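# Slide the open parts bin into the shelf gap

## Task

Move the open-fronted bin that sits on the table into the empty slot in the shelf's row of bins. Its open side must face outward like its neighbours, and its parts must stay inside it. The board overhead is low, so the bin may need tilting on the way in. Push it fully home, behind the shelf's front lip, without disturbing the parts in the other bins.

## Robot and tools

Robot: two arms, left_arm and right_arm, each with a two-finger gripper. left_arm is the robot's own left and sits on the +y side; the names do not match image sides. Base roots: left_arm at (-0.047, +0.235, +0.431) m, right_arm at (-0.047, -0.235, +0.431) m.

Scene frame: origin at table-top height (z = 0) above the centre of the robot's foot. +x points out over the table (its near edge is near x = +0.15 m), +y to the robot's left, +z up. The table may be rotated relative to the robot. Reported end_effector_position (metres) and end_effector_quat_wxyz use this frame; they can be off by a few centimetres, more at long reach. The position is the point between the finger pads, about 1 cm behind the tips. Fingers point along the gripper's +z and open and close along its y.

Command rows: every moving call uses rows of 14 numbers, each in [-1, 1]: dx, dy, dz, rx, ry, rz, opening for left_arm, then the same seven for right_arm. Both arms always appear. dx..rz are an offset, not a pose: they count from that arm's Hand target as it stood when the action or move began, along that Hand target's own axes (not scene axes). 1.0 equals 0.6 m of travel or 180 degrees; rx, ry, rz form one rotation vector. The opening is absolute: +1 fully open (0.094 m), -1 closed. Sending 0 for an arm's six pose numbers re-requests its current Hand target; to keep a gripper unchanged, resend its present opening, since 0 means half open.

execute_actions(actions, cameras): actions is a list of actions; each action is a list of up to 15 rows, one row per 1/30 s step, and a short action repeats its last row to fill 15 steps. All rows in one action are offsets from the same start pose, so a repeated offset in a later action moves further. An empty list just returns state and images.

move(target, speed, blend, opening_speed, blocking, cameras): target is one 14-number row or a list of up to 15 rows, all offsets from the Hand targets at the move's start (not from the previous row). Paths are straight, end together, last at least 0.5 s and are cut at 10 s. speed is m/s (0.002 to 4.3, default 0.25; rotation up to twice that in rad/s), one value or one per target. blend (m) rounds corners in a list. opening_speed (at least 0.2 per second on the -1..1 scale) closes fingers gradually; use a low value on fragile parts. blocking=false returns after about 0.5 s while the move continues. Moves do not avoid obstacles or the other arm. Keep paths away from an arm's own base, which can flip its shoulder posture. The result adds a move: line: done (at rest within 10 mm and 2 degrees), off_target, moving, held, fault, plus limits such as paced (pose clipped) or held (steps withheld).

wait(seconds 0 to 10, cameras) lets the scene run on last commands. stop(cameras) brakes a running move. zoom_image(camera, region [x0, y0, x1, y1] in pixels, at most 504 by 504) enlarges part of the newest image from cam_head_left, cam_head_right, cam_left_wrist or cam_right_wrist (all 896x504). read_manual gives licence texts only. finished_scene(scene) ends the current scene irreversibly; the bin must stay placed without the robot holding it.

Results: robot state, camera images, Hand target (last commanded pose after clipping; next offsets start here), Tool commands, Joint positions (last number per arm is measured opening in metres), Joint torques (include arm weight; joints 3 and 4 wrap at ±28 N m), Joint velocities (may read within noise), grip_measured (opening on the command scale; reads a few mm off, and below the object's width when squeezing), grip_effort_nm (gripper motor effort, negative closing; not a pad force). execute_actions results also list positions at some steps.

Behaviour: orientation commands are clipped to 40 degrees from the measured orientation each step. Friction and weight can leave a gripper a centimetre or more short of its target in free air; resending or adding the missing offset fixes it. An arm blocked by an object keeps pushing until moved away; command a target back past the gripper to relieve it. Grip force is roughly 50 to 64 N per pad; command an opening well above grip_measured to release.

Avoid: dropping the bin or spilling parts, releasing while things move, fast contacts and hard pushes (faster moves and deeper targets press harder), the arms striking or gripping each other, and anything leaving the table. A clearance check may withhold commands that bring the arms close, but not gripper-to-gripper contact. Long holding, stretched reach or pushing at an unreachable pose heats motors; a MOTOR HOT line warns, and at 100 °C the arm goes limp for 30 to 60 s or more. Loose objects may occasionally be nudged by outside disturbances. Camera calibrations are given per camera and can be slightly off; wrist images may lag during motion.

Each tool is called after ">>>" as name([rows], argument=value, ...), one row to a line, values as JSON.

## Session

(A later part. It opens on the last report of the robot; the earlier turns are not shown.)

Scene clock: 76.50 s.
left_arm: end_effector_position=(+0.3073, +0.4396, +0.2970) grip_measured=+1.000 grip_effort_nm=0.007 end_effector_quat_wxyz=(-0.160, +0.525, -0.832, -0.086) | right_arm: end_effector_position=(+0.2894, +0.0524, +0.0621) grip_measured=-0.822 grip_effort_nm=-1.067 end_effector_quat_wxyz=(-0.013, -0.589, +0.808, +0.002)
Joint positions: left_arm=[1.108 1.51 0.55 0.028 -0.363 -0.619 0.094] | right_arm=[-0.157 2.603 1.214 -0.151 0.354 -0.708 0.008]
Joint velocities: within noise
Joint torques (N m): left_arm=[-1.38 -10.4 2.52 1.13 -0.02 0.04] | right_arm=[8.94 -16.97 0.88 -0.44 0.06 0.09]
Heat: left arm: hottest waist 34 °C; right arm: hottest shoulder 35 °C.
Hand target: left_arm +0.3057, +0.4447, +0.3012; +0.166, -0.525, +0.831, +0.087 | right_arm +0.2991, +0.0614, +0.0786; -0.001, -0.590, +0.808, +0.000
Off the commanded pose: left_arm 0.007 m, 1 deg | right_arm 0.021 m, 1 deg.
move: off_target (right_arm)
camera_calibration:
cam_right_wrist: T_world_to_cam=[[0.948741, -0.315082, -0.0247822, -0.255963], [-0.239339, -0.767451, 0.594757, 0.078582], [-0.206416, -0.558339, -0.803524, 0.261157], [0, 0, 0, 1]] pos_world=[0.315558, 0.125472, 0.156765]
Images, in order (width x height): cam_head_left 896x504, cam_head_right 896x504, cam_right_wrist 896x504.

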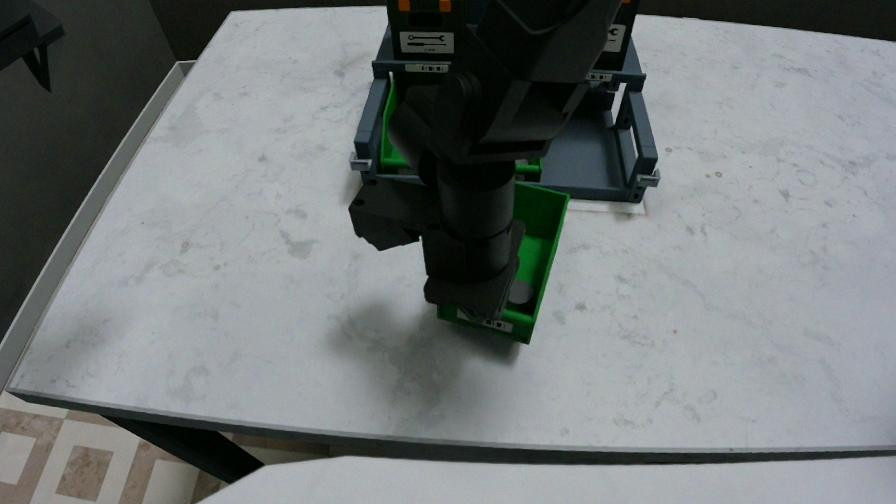

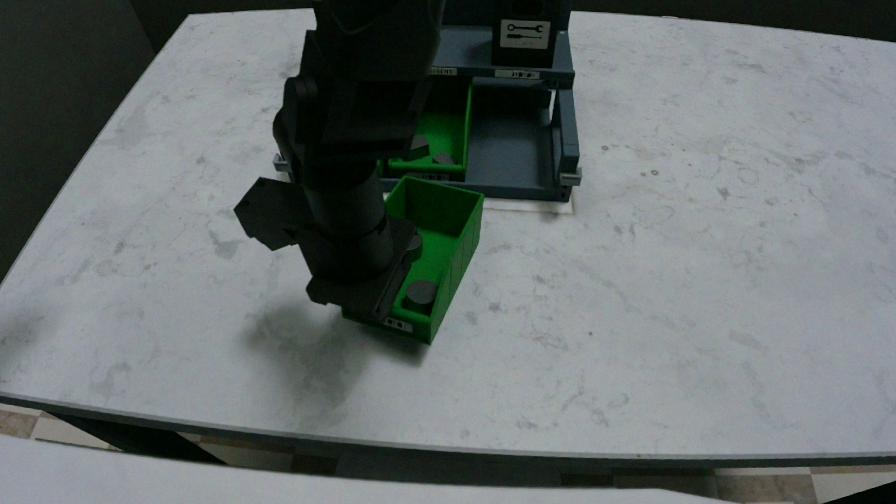

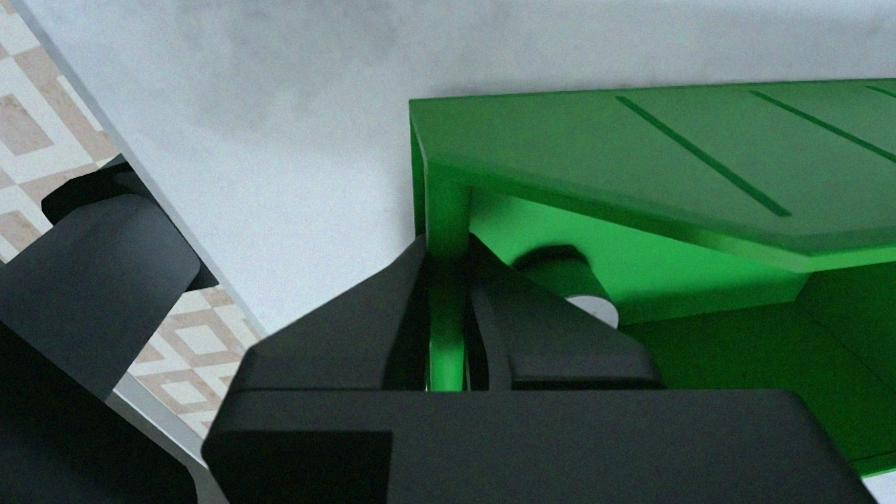

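>>> move([
  [0, 0, 0, 0, 0, 0, 1, 0, 0, -0.05, 0, 0, 0, -0.95],
], speed=0.05, cameras=["cam_head_left", "cam_head_right", "cam_right_wrist"])

Scene clock: 84.97 s.
left_arm: end_effector_position=(+0.3073, +0.4396, +0.2970) grip_measured=+1.000 grip_effort_nm=0.002 end_effector_quat_wxyz=(-0.160, +0.525, -0.832, -0.086) | right_arm: end_effector_position=(+0.2864, +0.0511, +0.0897) grip_measured=-0.822 grip_effort_nm=-1.067 end_effector_quat_wxyz=(-0.018, -0.590, +0.807, +0.004)
Joint positions: left_arm=[1.108 1.51 0.55 0.028 -0.363 -0.619 0.094] | right_arm=[-0.135 2.536 1.169 -0.193 0.352 -0.684 0.008]
Joint velocities: within noise
Joint torques (N m): left_arm=[-1.44 -10.46 2.52 1.13 -0.02 0.04] | right_arm=[9.11 -17.26 1.16 -0.44 0.12 0.11]
Heat: left arm: hottest waist 34 °C; right arm: hottest shoulder 35 °C.
Hand target: left_arm +0.3057, +0.4447, +0.3012; +0.166, -0.525, +0.831, +0.087 | right_arm +0.2992, +0.0615, +0.1086; -0.001, -0.589, +0.808, +0.000
Off the commanded pose: left_arm 0.007 m, 1 deg | right_arm 0.025 m, 2 deg.
move: off_target (right_arm)
camera_calibration:
cam_right_wrist: T_world_to_cam=[[0.949592, -0.311774, -0.0327418, -0.252571], [-0.230867, -0.766153, 0.599758, 0.0576232], [-0.212074, -0.561967, -0.799511, 0.28341], [0, 0, 0, 1]] pos_world=[0.313247, 0.12467, 0.18376]
Images, in order (width x height): cam_head_left 896x504, cam_head_right 896x504, cam_right_wrist 896x504.

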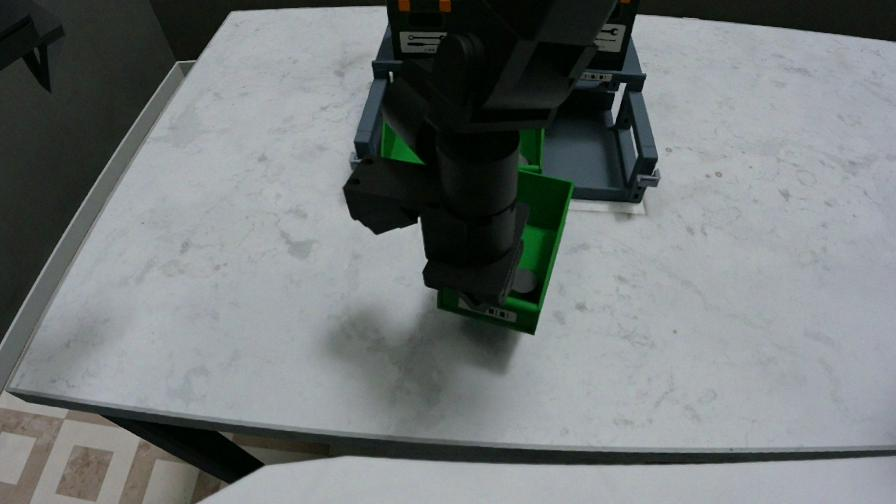

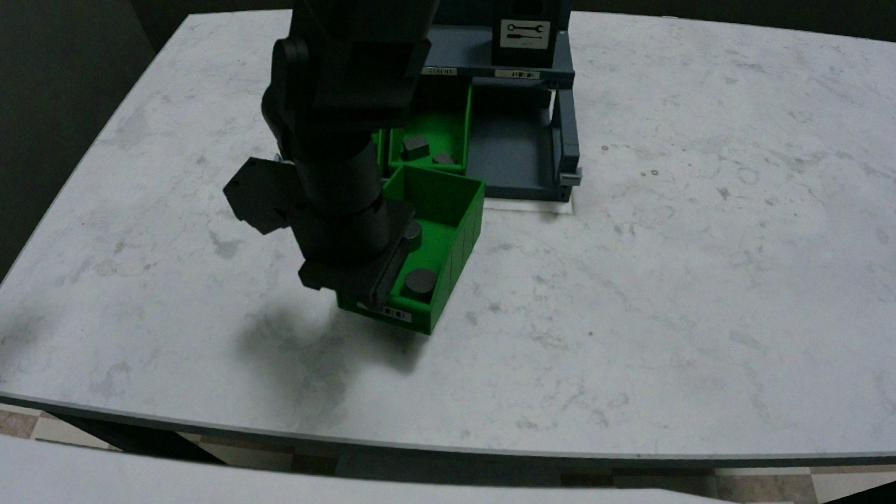

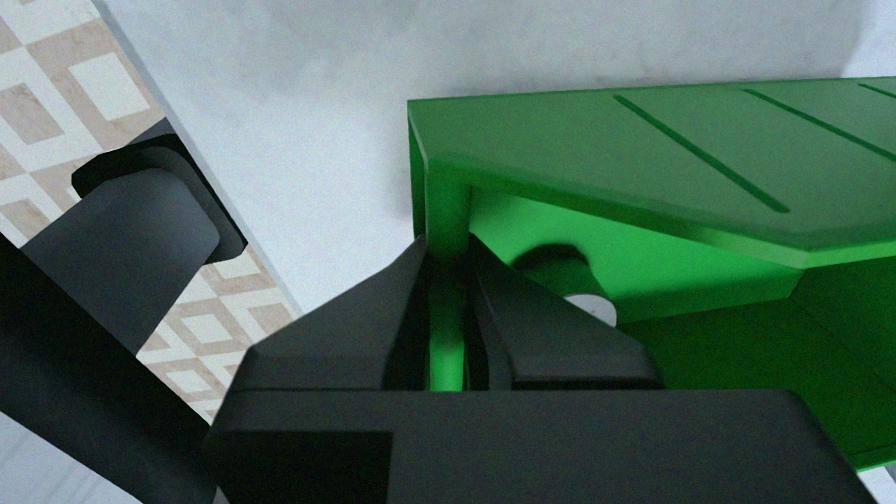

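>>> move([
  [0, 0, 0, 0, 0, 0, 1, 0.1742, -0.1008, -0.0083, 0, 0, -0.0733, -0.95],
], speed=0.08, cameras=["cam_head_left", "cam_head_right", "cam_right_wrist"])

Scene clock: 96.20 s.
left_arm: end_effector_position=(+0.3073, +0.4396, +0.2970) grip_measured=+1.000 grip_effort_nm=0.002 end_effector_quat_wxyz=(-0.160, +0.525, -0.832, -0.086) | right_arm: end_effector_position=(+0.3040, -0.0588, +0.0998) grip_measured=-0.822 grip_effort_nm=-1.067 end_effector_quat_wxyz=(-0.024, -0.681, +0.732, +0.011)
Joint positions: left_arm=[1.108 1.51 0.55 0.028 -0.363 -0.619 0.094] | right_arm=[-0.361 2.401 0.999 -0.092 0.336 -1.156 0.008]
Joint velocities: within noise
Joint torques (N m): left_arm=[-1.44 -10.46 2.52 1.13 -0.02 0.04] | right_arm=[6.18 -16.15 0.32 0.31 -0.01 -0.04]
Heat: left arm: hottest waist 33 °C; right arm: hottest shoulder 37 °C.
Hand target: left_arm +0.3057, +0.4447, +0.3012; +0.166, -0.525, +0.831, +0.087 | right_arm +0.3251, -0.0564, +0.1138; +0.001, +0.678, -0.735, +0.000
Off the commanded pose: left_arm 0.007 m, 1 deg | right_arm 0.025 m, 3 deg.
move: off_target (right_arm)
camera_calibration:
cam_right_wrist: T_world_to_cam=[[0.995304, -0.0803804, -0.0539392, -0.301395], [-0.0325475, -0.80266, 0.595549, -0.0906298], [-0.0911653, -0.590996, -0.801506, 0.195161], [0, 0, 0, 1]] pos_world=[0.314822, 0.0183682, 0.19414]
Images, in order (width x height): cam_head_left 896x504, cam_head_right 896x504, cam_right_wrist 896x504.

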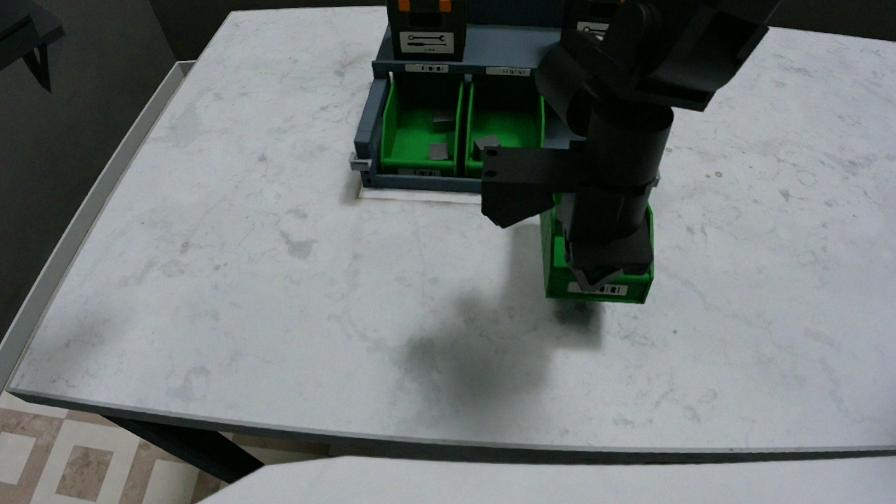

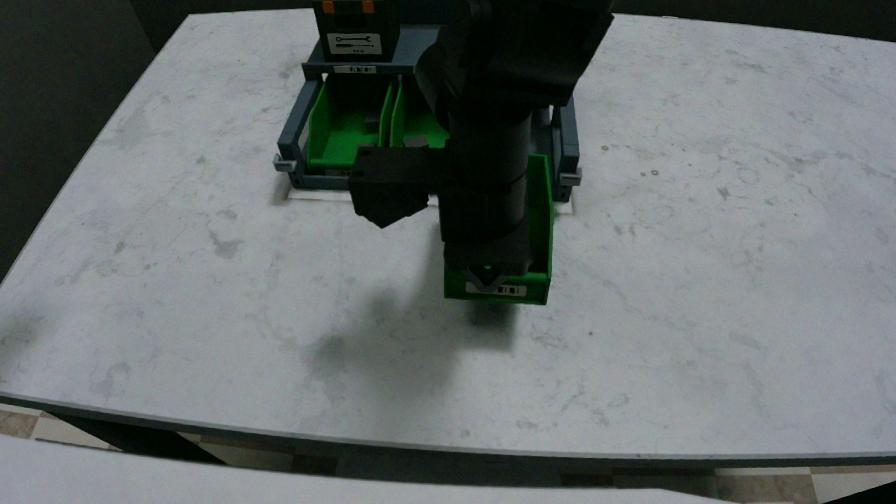

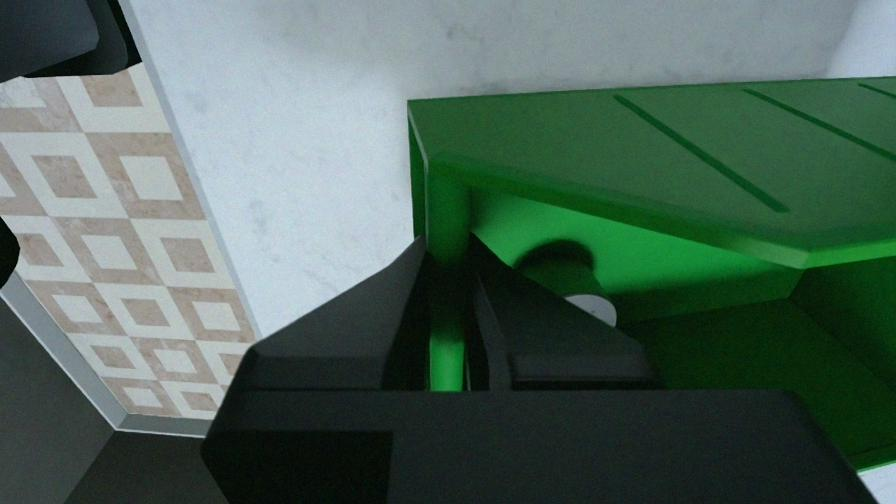

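>>> zoom_image(camera="cam_head_right", region=[420, 60, 620, 320])

>>> zoom_image(camera="cam_head_left", region=[480, 60, 700, 320])

Scaled by 1.938.

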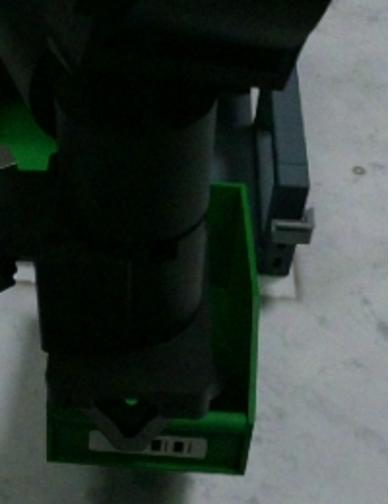

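Scaled by 1.938.

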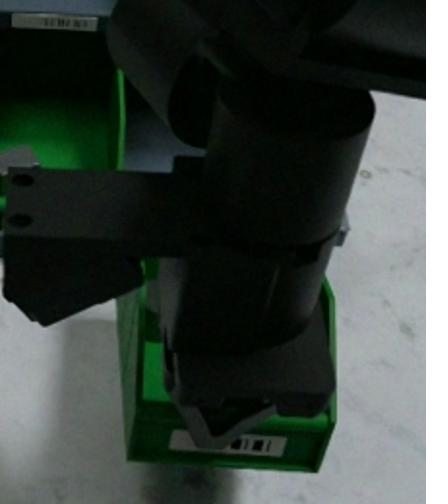

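>>> move([
  [0.4880, -0.5973, -0.1175, -0.0361, 0.1155, -0.1397, 1, 0, 0, 0, 0, 0, 0, -0.95],
], speed=0.25, cameras=["cam_head_left", "cam_head_right", "cam_left_wrist"])

Scene clock: 111.50 s.
left_arm: end_effector_position=(+0.4835, +0.0300, +0.2641) grip_measured=+1.000 grip_effort_nm=0.002 end_effector_quat_wxyz=(+0.004, +0.702, -0.712, -0.013) | right_arm: end_effector_position=(+0.3040, -0.0587, +0.0998) grip_measured=-0.822 grip_effort_nm=-1.067 end_effector_quat_wxyz=(-0.024, -0.682, +0.731, +0.011)
Joint positions: left_arm=[0.316 2.151 1.388 -0.719 -0.345 -1.938 0.094] | right_arm=[-0.361 2.401 0.999 -0.092 0.336 -1.157 0.008]
Joint velocities: within noise
Joint torques (N m): left_arm=[-7.59 -14.92 7.87 0.08 0.05 -0.24] | right_arm=[6.12 -16.38 0.21 0.42 -0.02 -0.05]
Heat: left arm: hottest waist 33 °C; right arm: hottest shoulder 39 °C.
Hand target: left_arm +0.5000, +0.0199, +0.2698; +0.000, +0.707, -0.707, +0.000 | right_arm +0.3251, -0.0563, +0.1138; +0.001, +0.678, -0.735, +0.000
Off the commanded pose: left_arm 0.020 m, 2 deg | right_arm 0.025 m, 3 deg.
move: off_target (left_arm, right_arm)
camera_calibration:
cam_left_wrist: T_world_to_cam=[[0.999561, -0.00476309, -0.0292533, -0.474966], [0.0123634, -0.830024, 0.557591, -0.121656], [-0.0269368, -0.557708, -0.8296, 0.37326], [0, 0, 0, 1]] pos_world=[0.486316, 0.10493, 0.363597]
Images, in order (width x height): cam_head_left 896x504, cam_head_right 896x504, cam_left_wrist 896x504.

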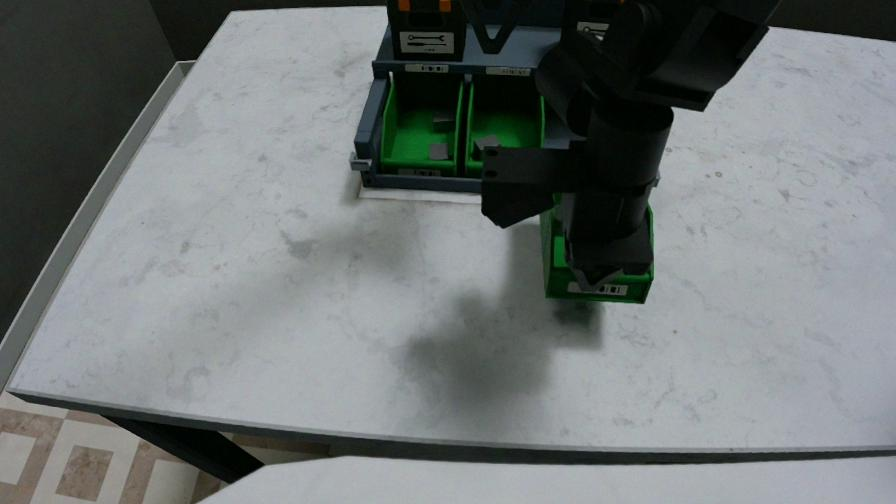

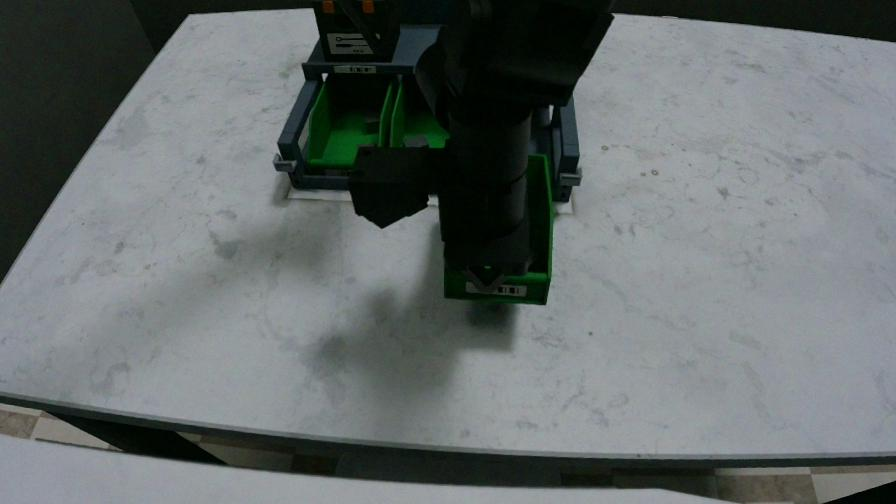

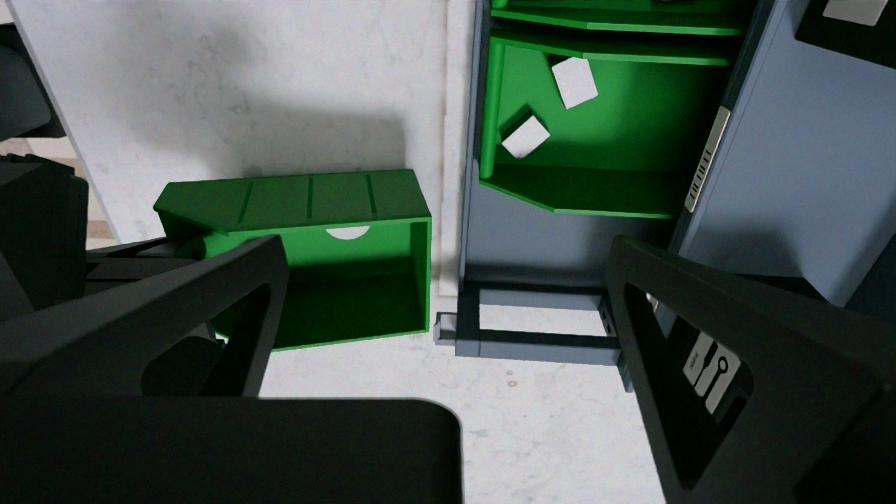

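>>> zoom_image(camera="cam_left_wrist", region=[400, 130, 700, 400])

>>> zoom_image(camera="cam_left_wrist", region=[140, 0, 560, 380])

Scaled by 1.680.

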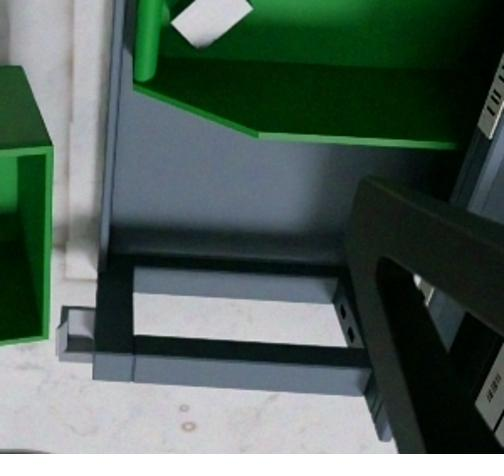

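Scaled by 1.200.

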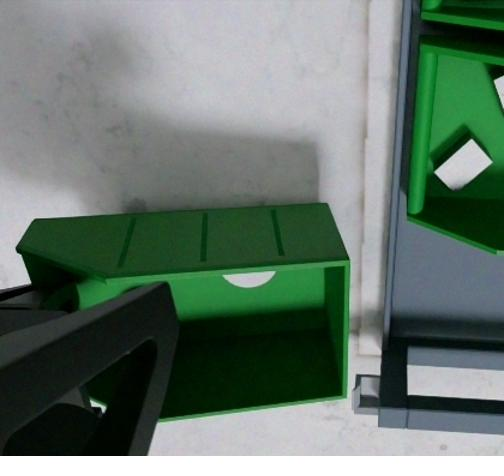

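>>> zoom_image(camera="cam_left_wrist", region=[430, 240, 650, 380])

>>> zoom_image(camera="cam_left_wrist", region=[430, 120, 570, 260])

Scaled by 2.291.

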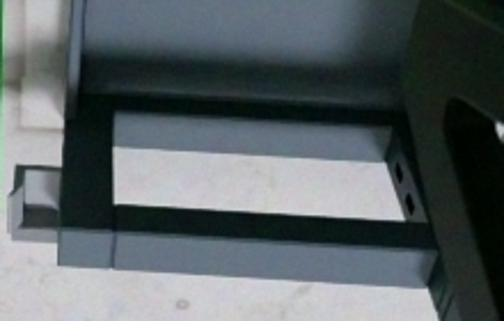

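Scaled by 3.600.

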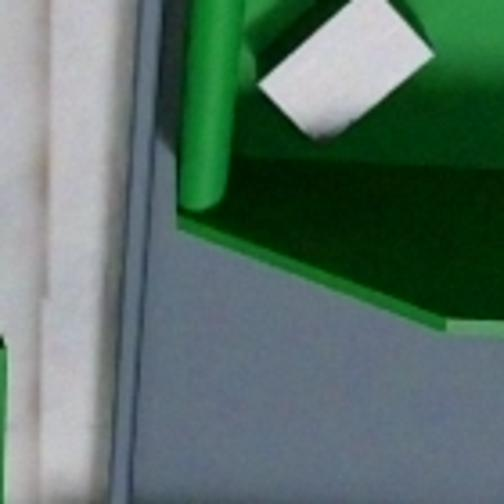

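>>> zoom_image(camera="cam_left_wrist", region=[640, 0, 800, 260])

Scaled by 1.938.

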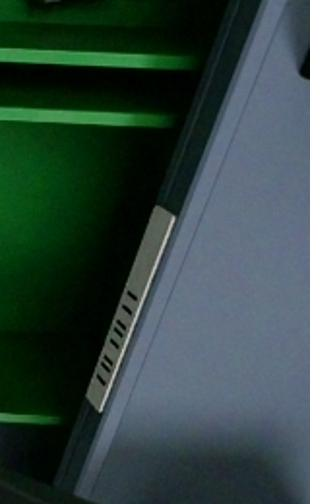

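>>> move([
  [0, 0, 0, 0, 0, 0, 1, 0.0298, -0.0457, 0, 0, 0, 0.0056, -0.95],
], speed=0.06, cameras=["cam_head_left", "cam_head_right", "cam_left_wrist", "cam_right_wrist"])

Scene clock: 124.93 s.
left_arm: end_effector_position=(+0.4834, +0.0300, +0.2641) grip_measured=+1.000 grip_effort_nm=-0.002 end_effector_quat_wxyz=(+0.004, +0.702, -0.712, -0.013) | right_arm: end_effector_position=(+0.3288, -0.0774, +0.0998) grip_measured=-0.822 grip_effort_nm=-1.067 end_effector_quat_wxyz=(-0.019, -0.674, +0.739, +0.010)
Joint positions: left_arm=[0.316 2.151 1.388 -0.72 -0.345 -1.939 0.094] | right_arm=[-0.418 2.378 1.023 -0.107 0.328 -1.199 0.008]
Joint velocities: within noise
Joint torques (N m): left_arm=[-7.59 -14.92 7.87 0.03 0.04 -0.23] | right_arm=[6.07 -15.97 1.31 -0.38 -0.03 -0.07]
Heat: left arm: hottest waist 34 °C; right arm: hottest shoulder 40 °C.
Hand target: left_arm +0.4999, +0.0200, +0.2698; +0.000, +0.707, -0.707, +0.000 | right_arm +0.3510, -0.0764, +0.1138; -0.001, -0.672, +0.741, +0.000
Off the commanded pose: left_arm 0.020 m, 2 deg | right_arm 0.026 m, 2 deg.
move: off_target (left_arm, right_arm)
camera_calibration:
cam_left_wrist: T_world_to_cam=[[0.999558, -0.0037098, -0.0294961, -0.474785], [0.0133691, -0.830101, 0.557452, -0.12214], [-0.0265528, -0.5576, -0.829685, 0.37317], [0, 0, 0, 1]] pos_world=[0.486117, 0.10493, 0.363697]
cam_right_wrist: T_world_to_cam=[[0.993912, -0.100936, -0.044173, -0.329655], [-0.0554676, -0.804804, 0.590944, -0.0969119], [-0.0951981, -0.584896, -0.805502, 0.188627], [0, 0, 0, 1]] pos_world=[0.340229, -0.000942036, 0.194647]

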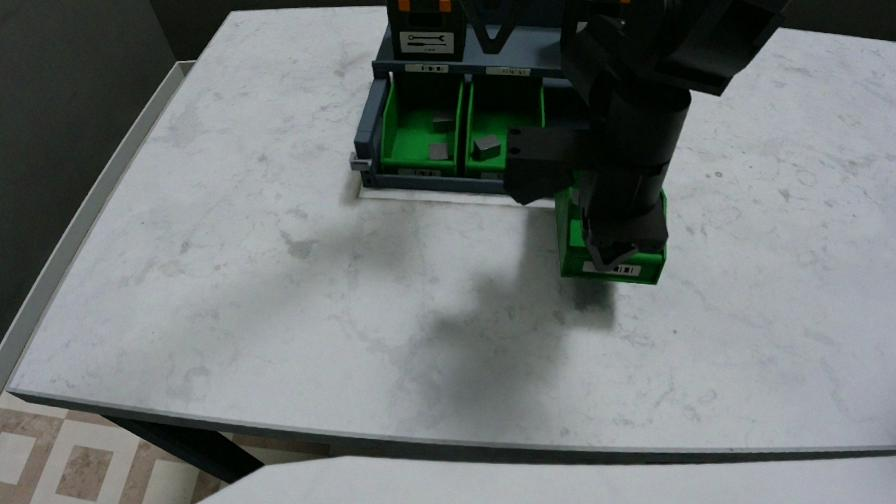

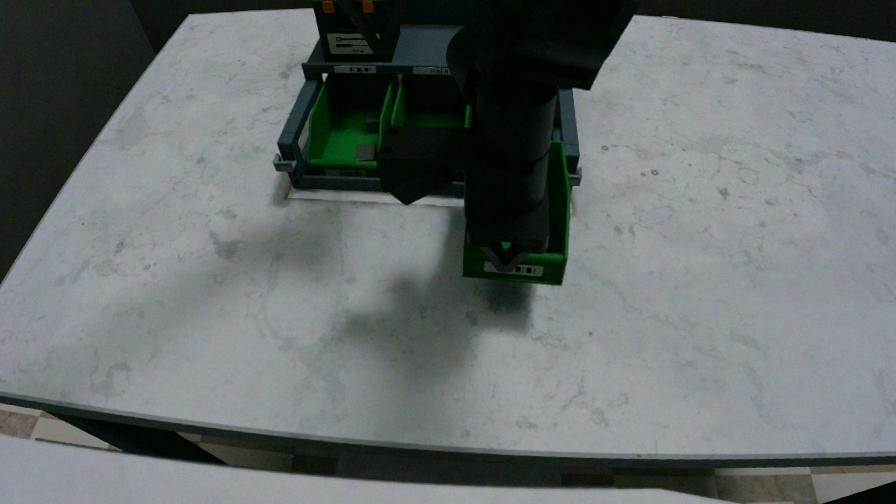

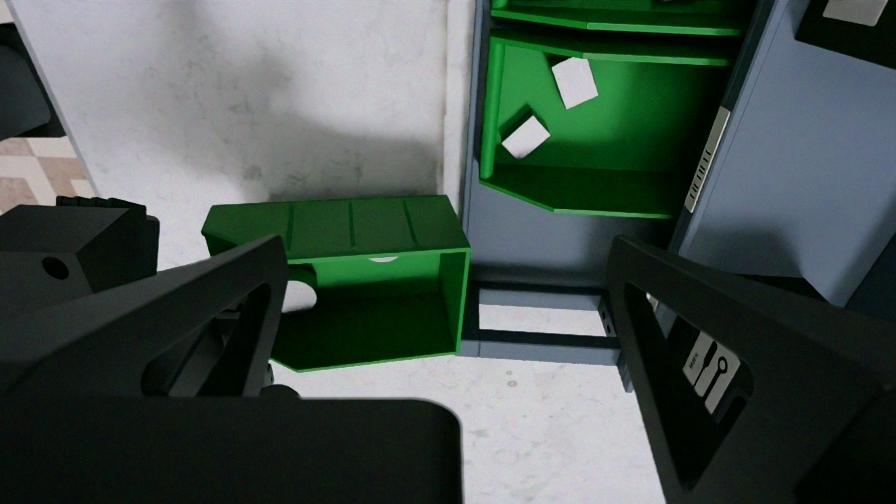

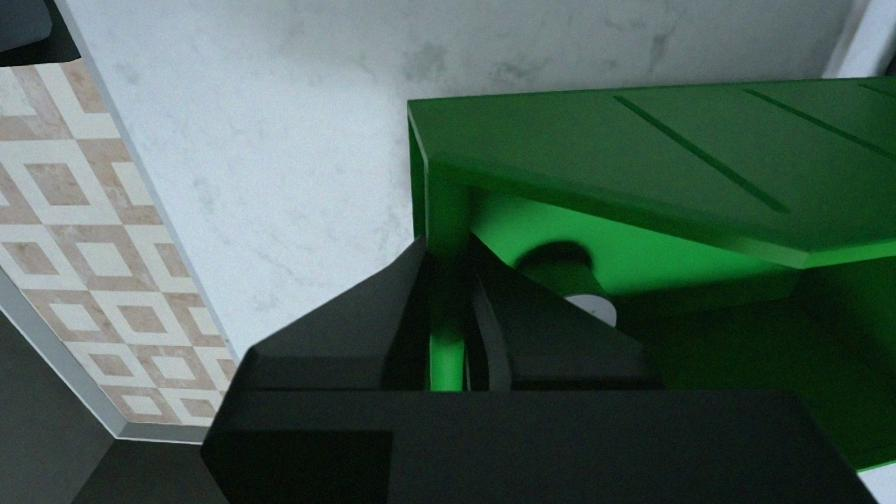

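>>> move([
  [0, 0, 0, 0, 0, 0, 1, -0.0067, -0.0495, 0.0038, 0, 0, 0, -0.95],
  [0, 0, 0, 0, 0, 0, 1, -0.0067, -0.1082, 0.0205, 0, 0, 0, -0.95],
], speed=0.06, cameras=["cam_head_left", "cam_head_right", "cam_left_wrist", "cam_right_wrist"])

Scene clock: 131.03 s.
left_arm: end_effector_position=(+0.4834, +0.0300, +0.2641) grip_measured=+1.000 grip_effort_nm=0.002 end_effector_quat_wxyz=(+0.004, +0.702, -0.712, -0.013) | right_arm: end_effector_position=(+0.4033, -0.0801, +0.0981) grip_measured=-0.822 grip_effort_nm=-1.067 end_effector_quat_wxyz=(-0.009, -0.671, +0.741, +0.005)
Joint positions: left_arm=[0.316 2.151 1.388 -0.72 -0.345 -1.939 0.094] | right_arm=[-0.462 2.389 1.202 -0.238 0.322 -1.245 0.008]
Joint velocities: within noise
Joint torques (N m): left_arm=[-7.59 -14.86 7.87 0.03 0.05 -0.23] | right_arm=[6.71 -15.03 3.03 -0.23 -0.03 -0.04]
Heat: left arm: hottest waist 34 °C; right arm: hottest shoulder 39 °C.
Hand target: left_arm +0.4999, +0.0200, +0.2698; +0.000, +0.707, -0.707, +0.000 | right_arm +0.4159, -0.0789, +0.1014; -0.001, -0.672, +0.741, +0.000
Off the commanded pose: left_arm 0.020 m, 2 deg | right_arm 0.013 m, 1 deg.
move: off_target (left_arm, right_arm)
camera_calibration:
cam_left_wrist: T_world_to_cam=[[0.999558, -0.0037098, -0.0294961, -0.474785], [0.0133691, -0.830101, 0.557452, -0.12214], [-0.0265528, -0.5576, -0.829685, 0.37317], [0, 0, 0, 1]] pos_world=[0.486117, 0.10493, 0.363697]
cam_right_wrist: T_world_to_cam=[[0.993892, -0.107572, -0.0246408, -0.406524], [-0.0729763, -0.808131, 0.584464, -0.0865301], [-0.0827849, -0.579096, -0.811045, 0.188775], [0, 0, 0, 1]] pos_world=[0.413354, -0.00433921, 0.193662]

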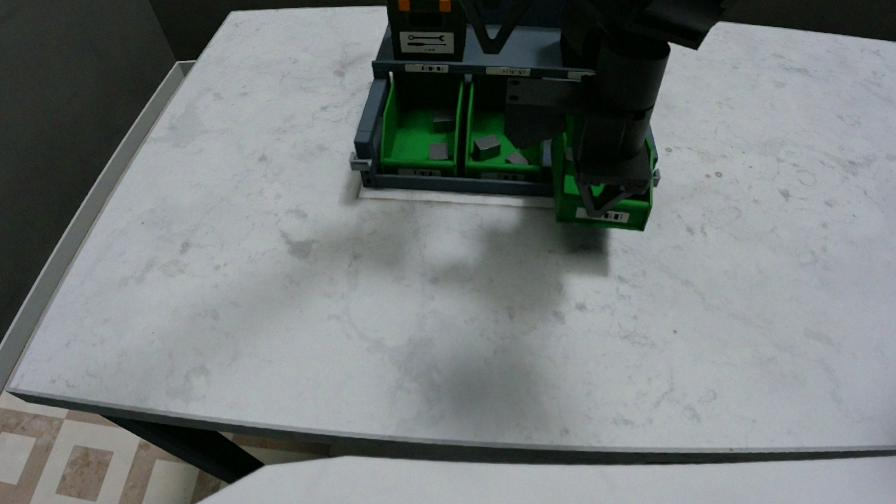

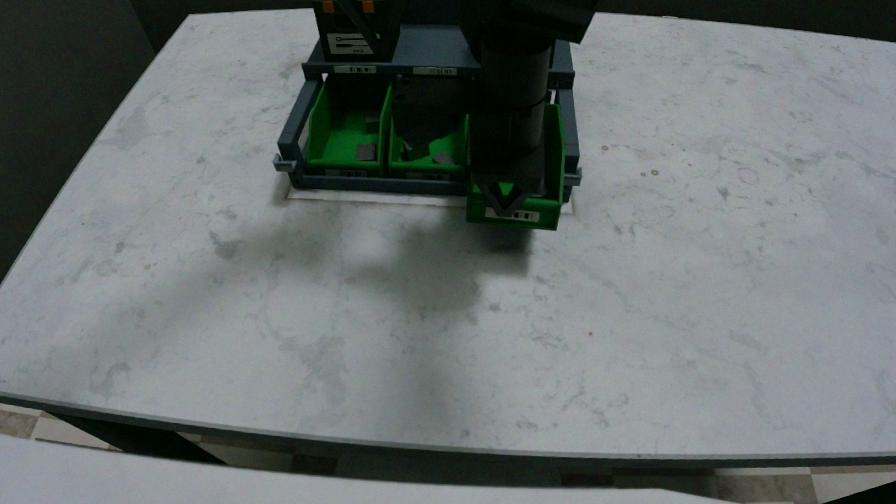

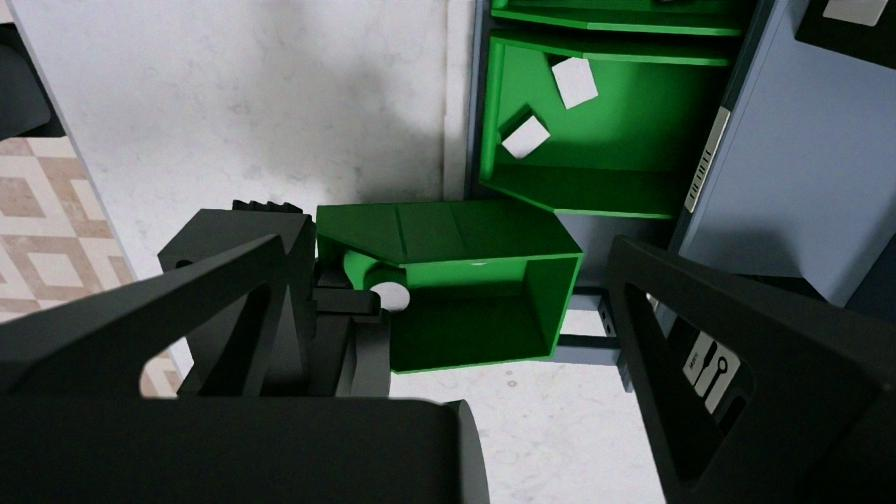

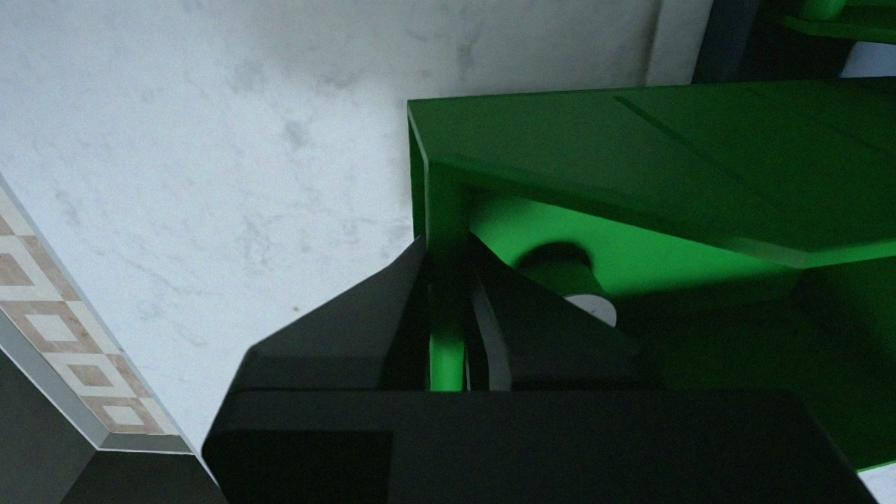

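>>> move([
  [0, 0, 0, 0, 0, 0, 1, -0.0005, -0.0592, 0.0322, 0, 0, 0, -0.95],
], speed=0.05, cameras=["cam_head_left", "cam_head_right", "cam_left_wrist", "cam_right_wrist"])

Scene clock: 134.63 s.
left_arm: end_effector_position=(+0.4834, +0.0300, +0.2641) grip_measured=+1.000 grip_effort_nm=0.002 end_effector_quat_wxyz=(+0.004, +0.702, -0.712, -0.013) | right_arm: end_effector_position=(+0.4357, -0.0832, +0.0785) grip_measured=-0.822 grip_effort_nm=-1.067 end_effector_quat_wxyz=(-0.010, -0.672, +0.741, +0.006)
Joint positions: left_arm=[0.316 2.151 1.388 -0.72 -0.345 -1.939 0.094] | right_arm=[-0.492 2.448 1.323 -0.294 0.317 -1.276 0.008]
Joint velocities: within noise
Joint torques (N m): left_arm=[-7.59 -14.92 7.88 0.03 0.04 -0.23] | right_arm=[7 -16.03 3.85 -0.51 -0.06 -0.07]
Heat: left arm: hottest waist 34 °C; right arm: hottest shoulder 38 °C.
Hand target: left_arm +0.4999, +0.0200, +0.2699; +0.000, +0.707, -0.707, +0.000 | right_arm +0.4512, -0.0820, +0.0820; -0.001, -0.672, +0.741, +0.000
Off the commanded pose: left_arm 0.020 m, 2 deg | right_arm 0.016 m, 1 deg.
move: off_target (left_arm, right_arm)
camera_calibration:
cam_left_wrist: T_world_to_cam=[[0.999558, -0.0037098, -0.0294961, -0.474785], [0.0133691, -0.830101, 0.557452, -0.12214], [-0.0265528, -0.5576, -0.829685, 0.37317], [0, 0, 0, 1]] pos_world=[0.486117, 0.10493, 0.363697]
cam_right_wrist: T_world_to_cam=[[0.993952, -0.106206, -0.0279274, -0.439171], [-0.0698916, -0.807949, 0.585093, -0.0766019], [-0.0847042, -0.579602, -0.810485, 0.174593], [0, 0, 0, 1]] pos_world=[0.44595, -0.00733867, 0.174059]

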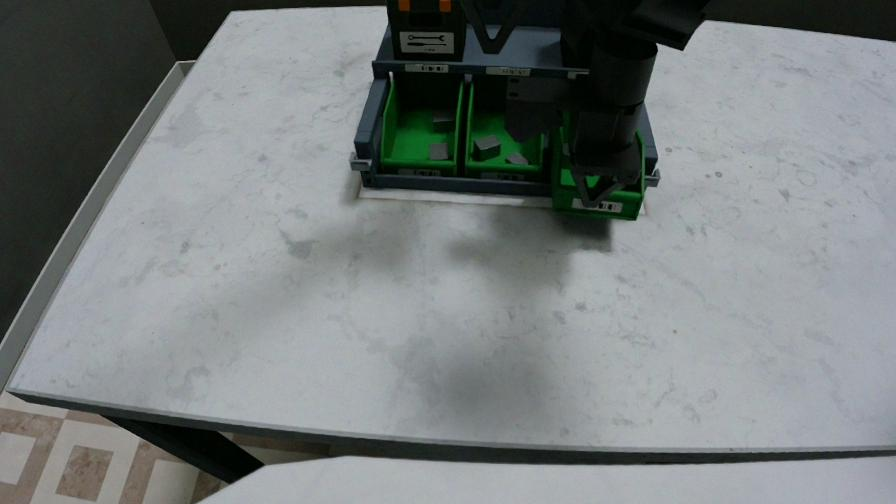

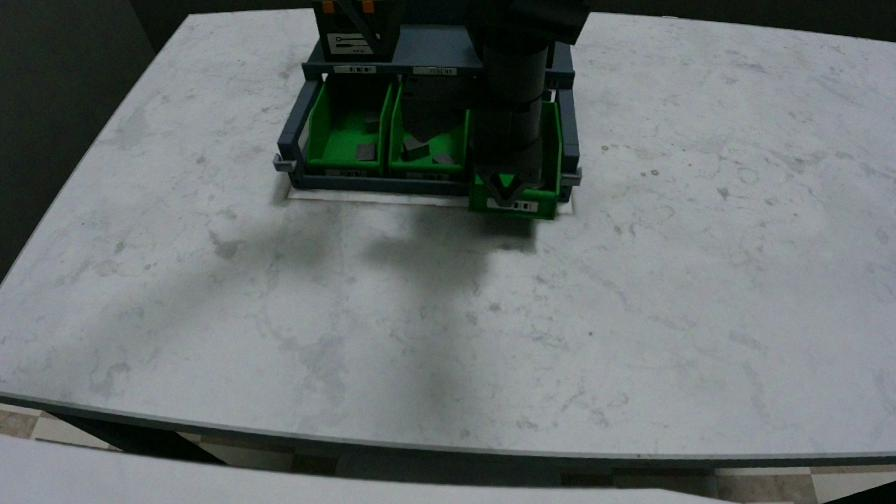

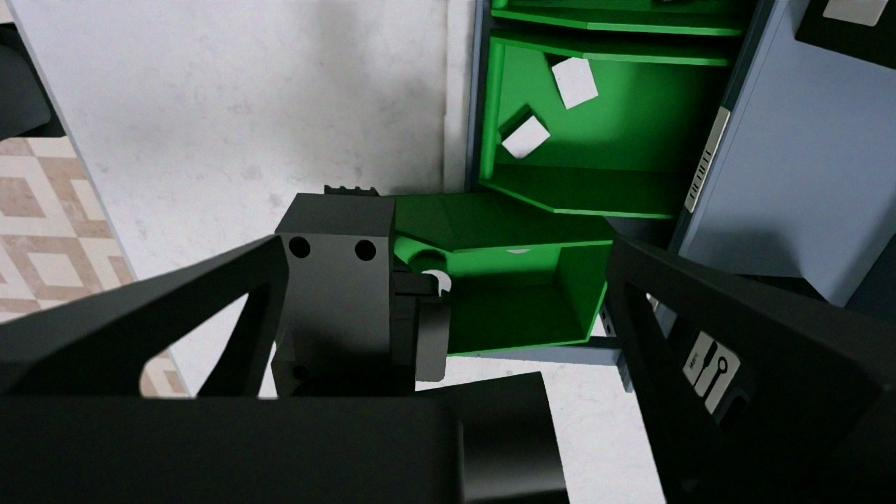

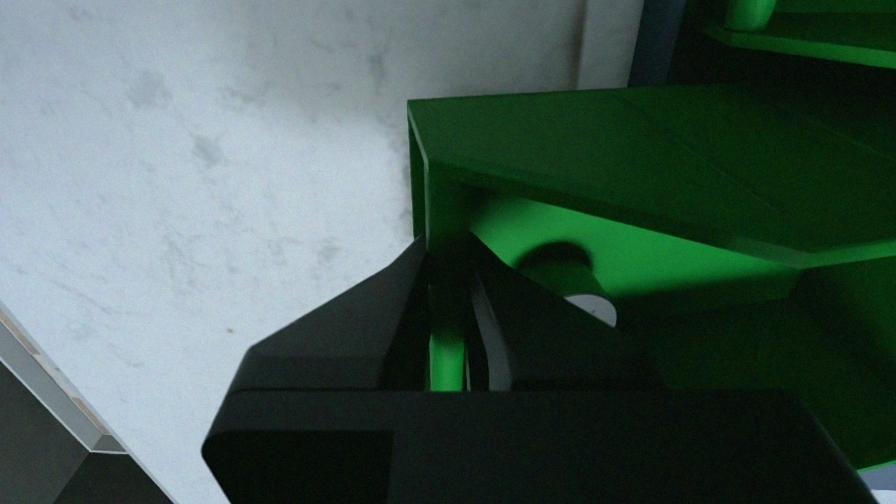

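>>> move([
  [-0.0333, -0.0667, -0.05, 0, 0, 0, 1, 0, -0.0502, 0.0217, 0, 0, 0, -0.95],
], speed=0.05, cameras=["cam_head_left", "cam_head_right", "cam_left_wrist", "cam_right_wrist"])

Scene clock: 139.07 s.
left_arm: end_effector_position=(+0.5130, +0.0366, +0.2859) grip_measured=+1.000 grip_effort_nm=0.002 end_effector_quat_wxyz=(+0.008, +0.702, -0.712, -0.019) | right_arm: end_effector_position=(+0.4699, -0.0838, +0.0700) grip_measured=-0.823 grip_effort_nm=-1.067 end_effector_quat_wxyz=(-0.006, -0.671, +0.742, +0.003)
Joint positions: left_arm=[0.331 2.151 1.489 -0.832 -0.343 -1.929 0.094] | right_arm=[-0.508 2.487 1.432 -0.347 0.316 -1.294 0.008]
Joint velocities: within noise
Joint torques (N m): left_arm=[-6.18 -16.85 8.62 -0.02 0.09 0.04] | right_arm=[6.42 -16.15 4.38 -0.32 -0.17 -0.08]
Heat: left arm: hottest elbow 35 °C; right arm: hottest shoulder 38 °C.
Hand target: left_arm +0.5399, +0.0399, +0.2998; +0.000, +0.707, -0.707, +0.000 | right_arm +0.4812, -0.0849, +0.0691; -0.001, -0.672, +0.741, +0.000
Off the commanded pose: left_arm 0.031 m, 3 deg | right_arm 0.011 m, 1 deg.
move: off_target (left_arm, right_arm)
camera_calibration:
cam_left_wrist: T_world_to_cam=[[0.999027, -0.00379941, -0.0439287, -0.499358], [0.0211686, -0.832626, 0.553431, -0.131937], [-0.0386789, -0.553823, -0.831736, 0.402433], [0, 0, 0, 1]] pos_world=[0.517231, 0.111125, 0.3858]
cam_right_wrist: T_world_to_cam=[[0.993944, -0.108616, -0.0166389, -0.474479], [-0.078544, -0.808168, 0.583691, -0.0655536], [-0.0768454, -0.57885, -0.811805, 0.166666], [0, 0, 0, 1]] pos_world=[0.479264, -0.00803985, 0.165669]

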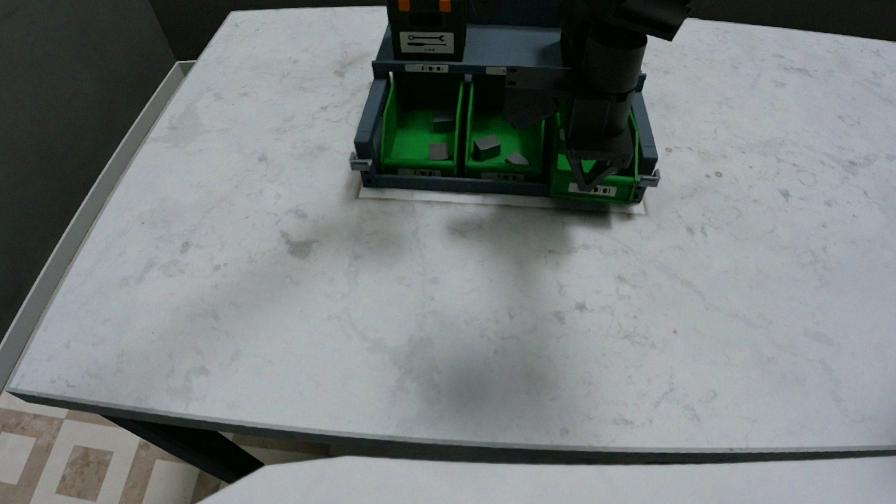

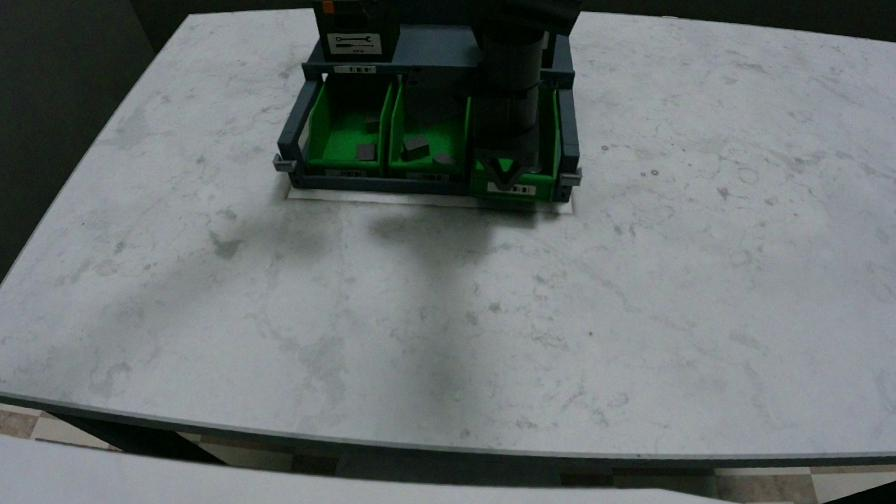

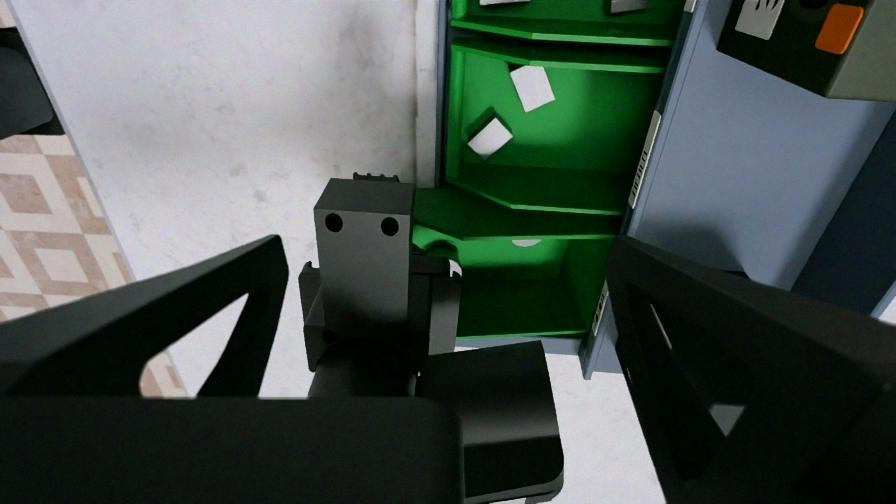

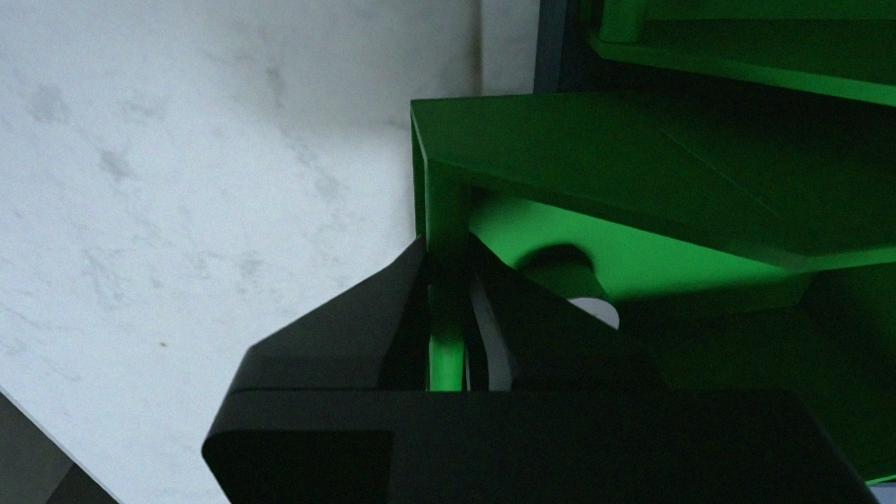

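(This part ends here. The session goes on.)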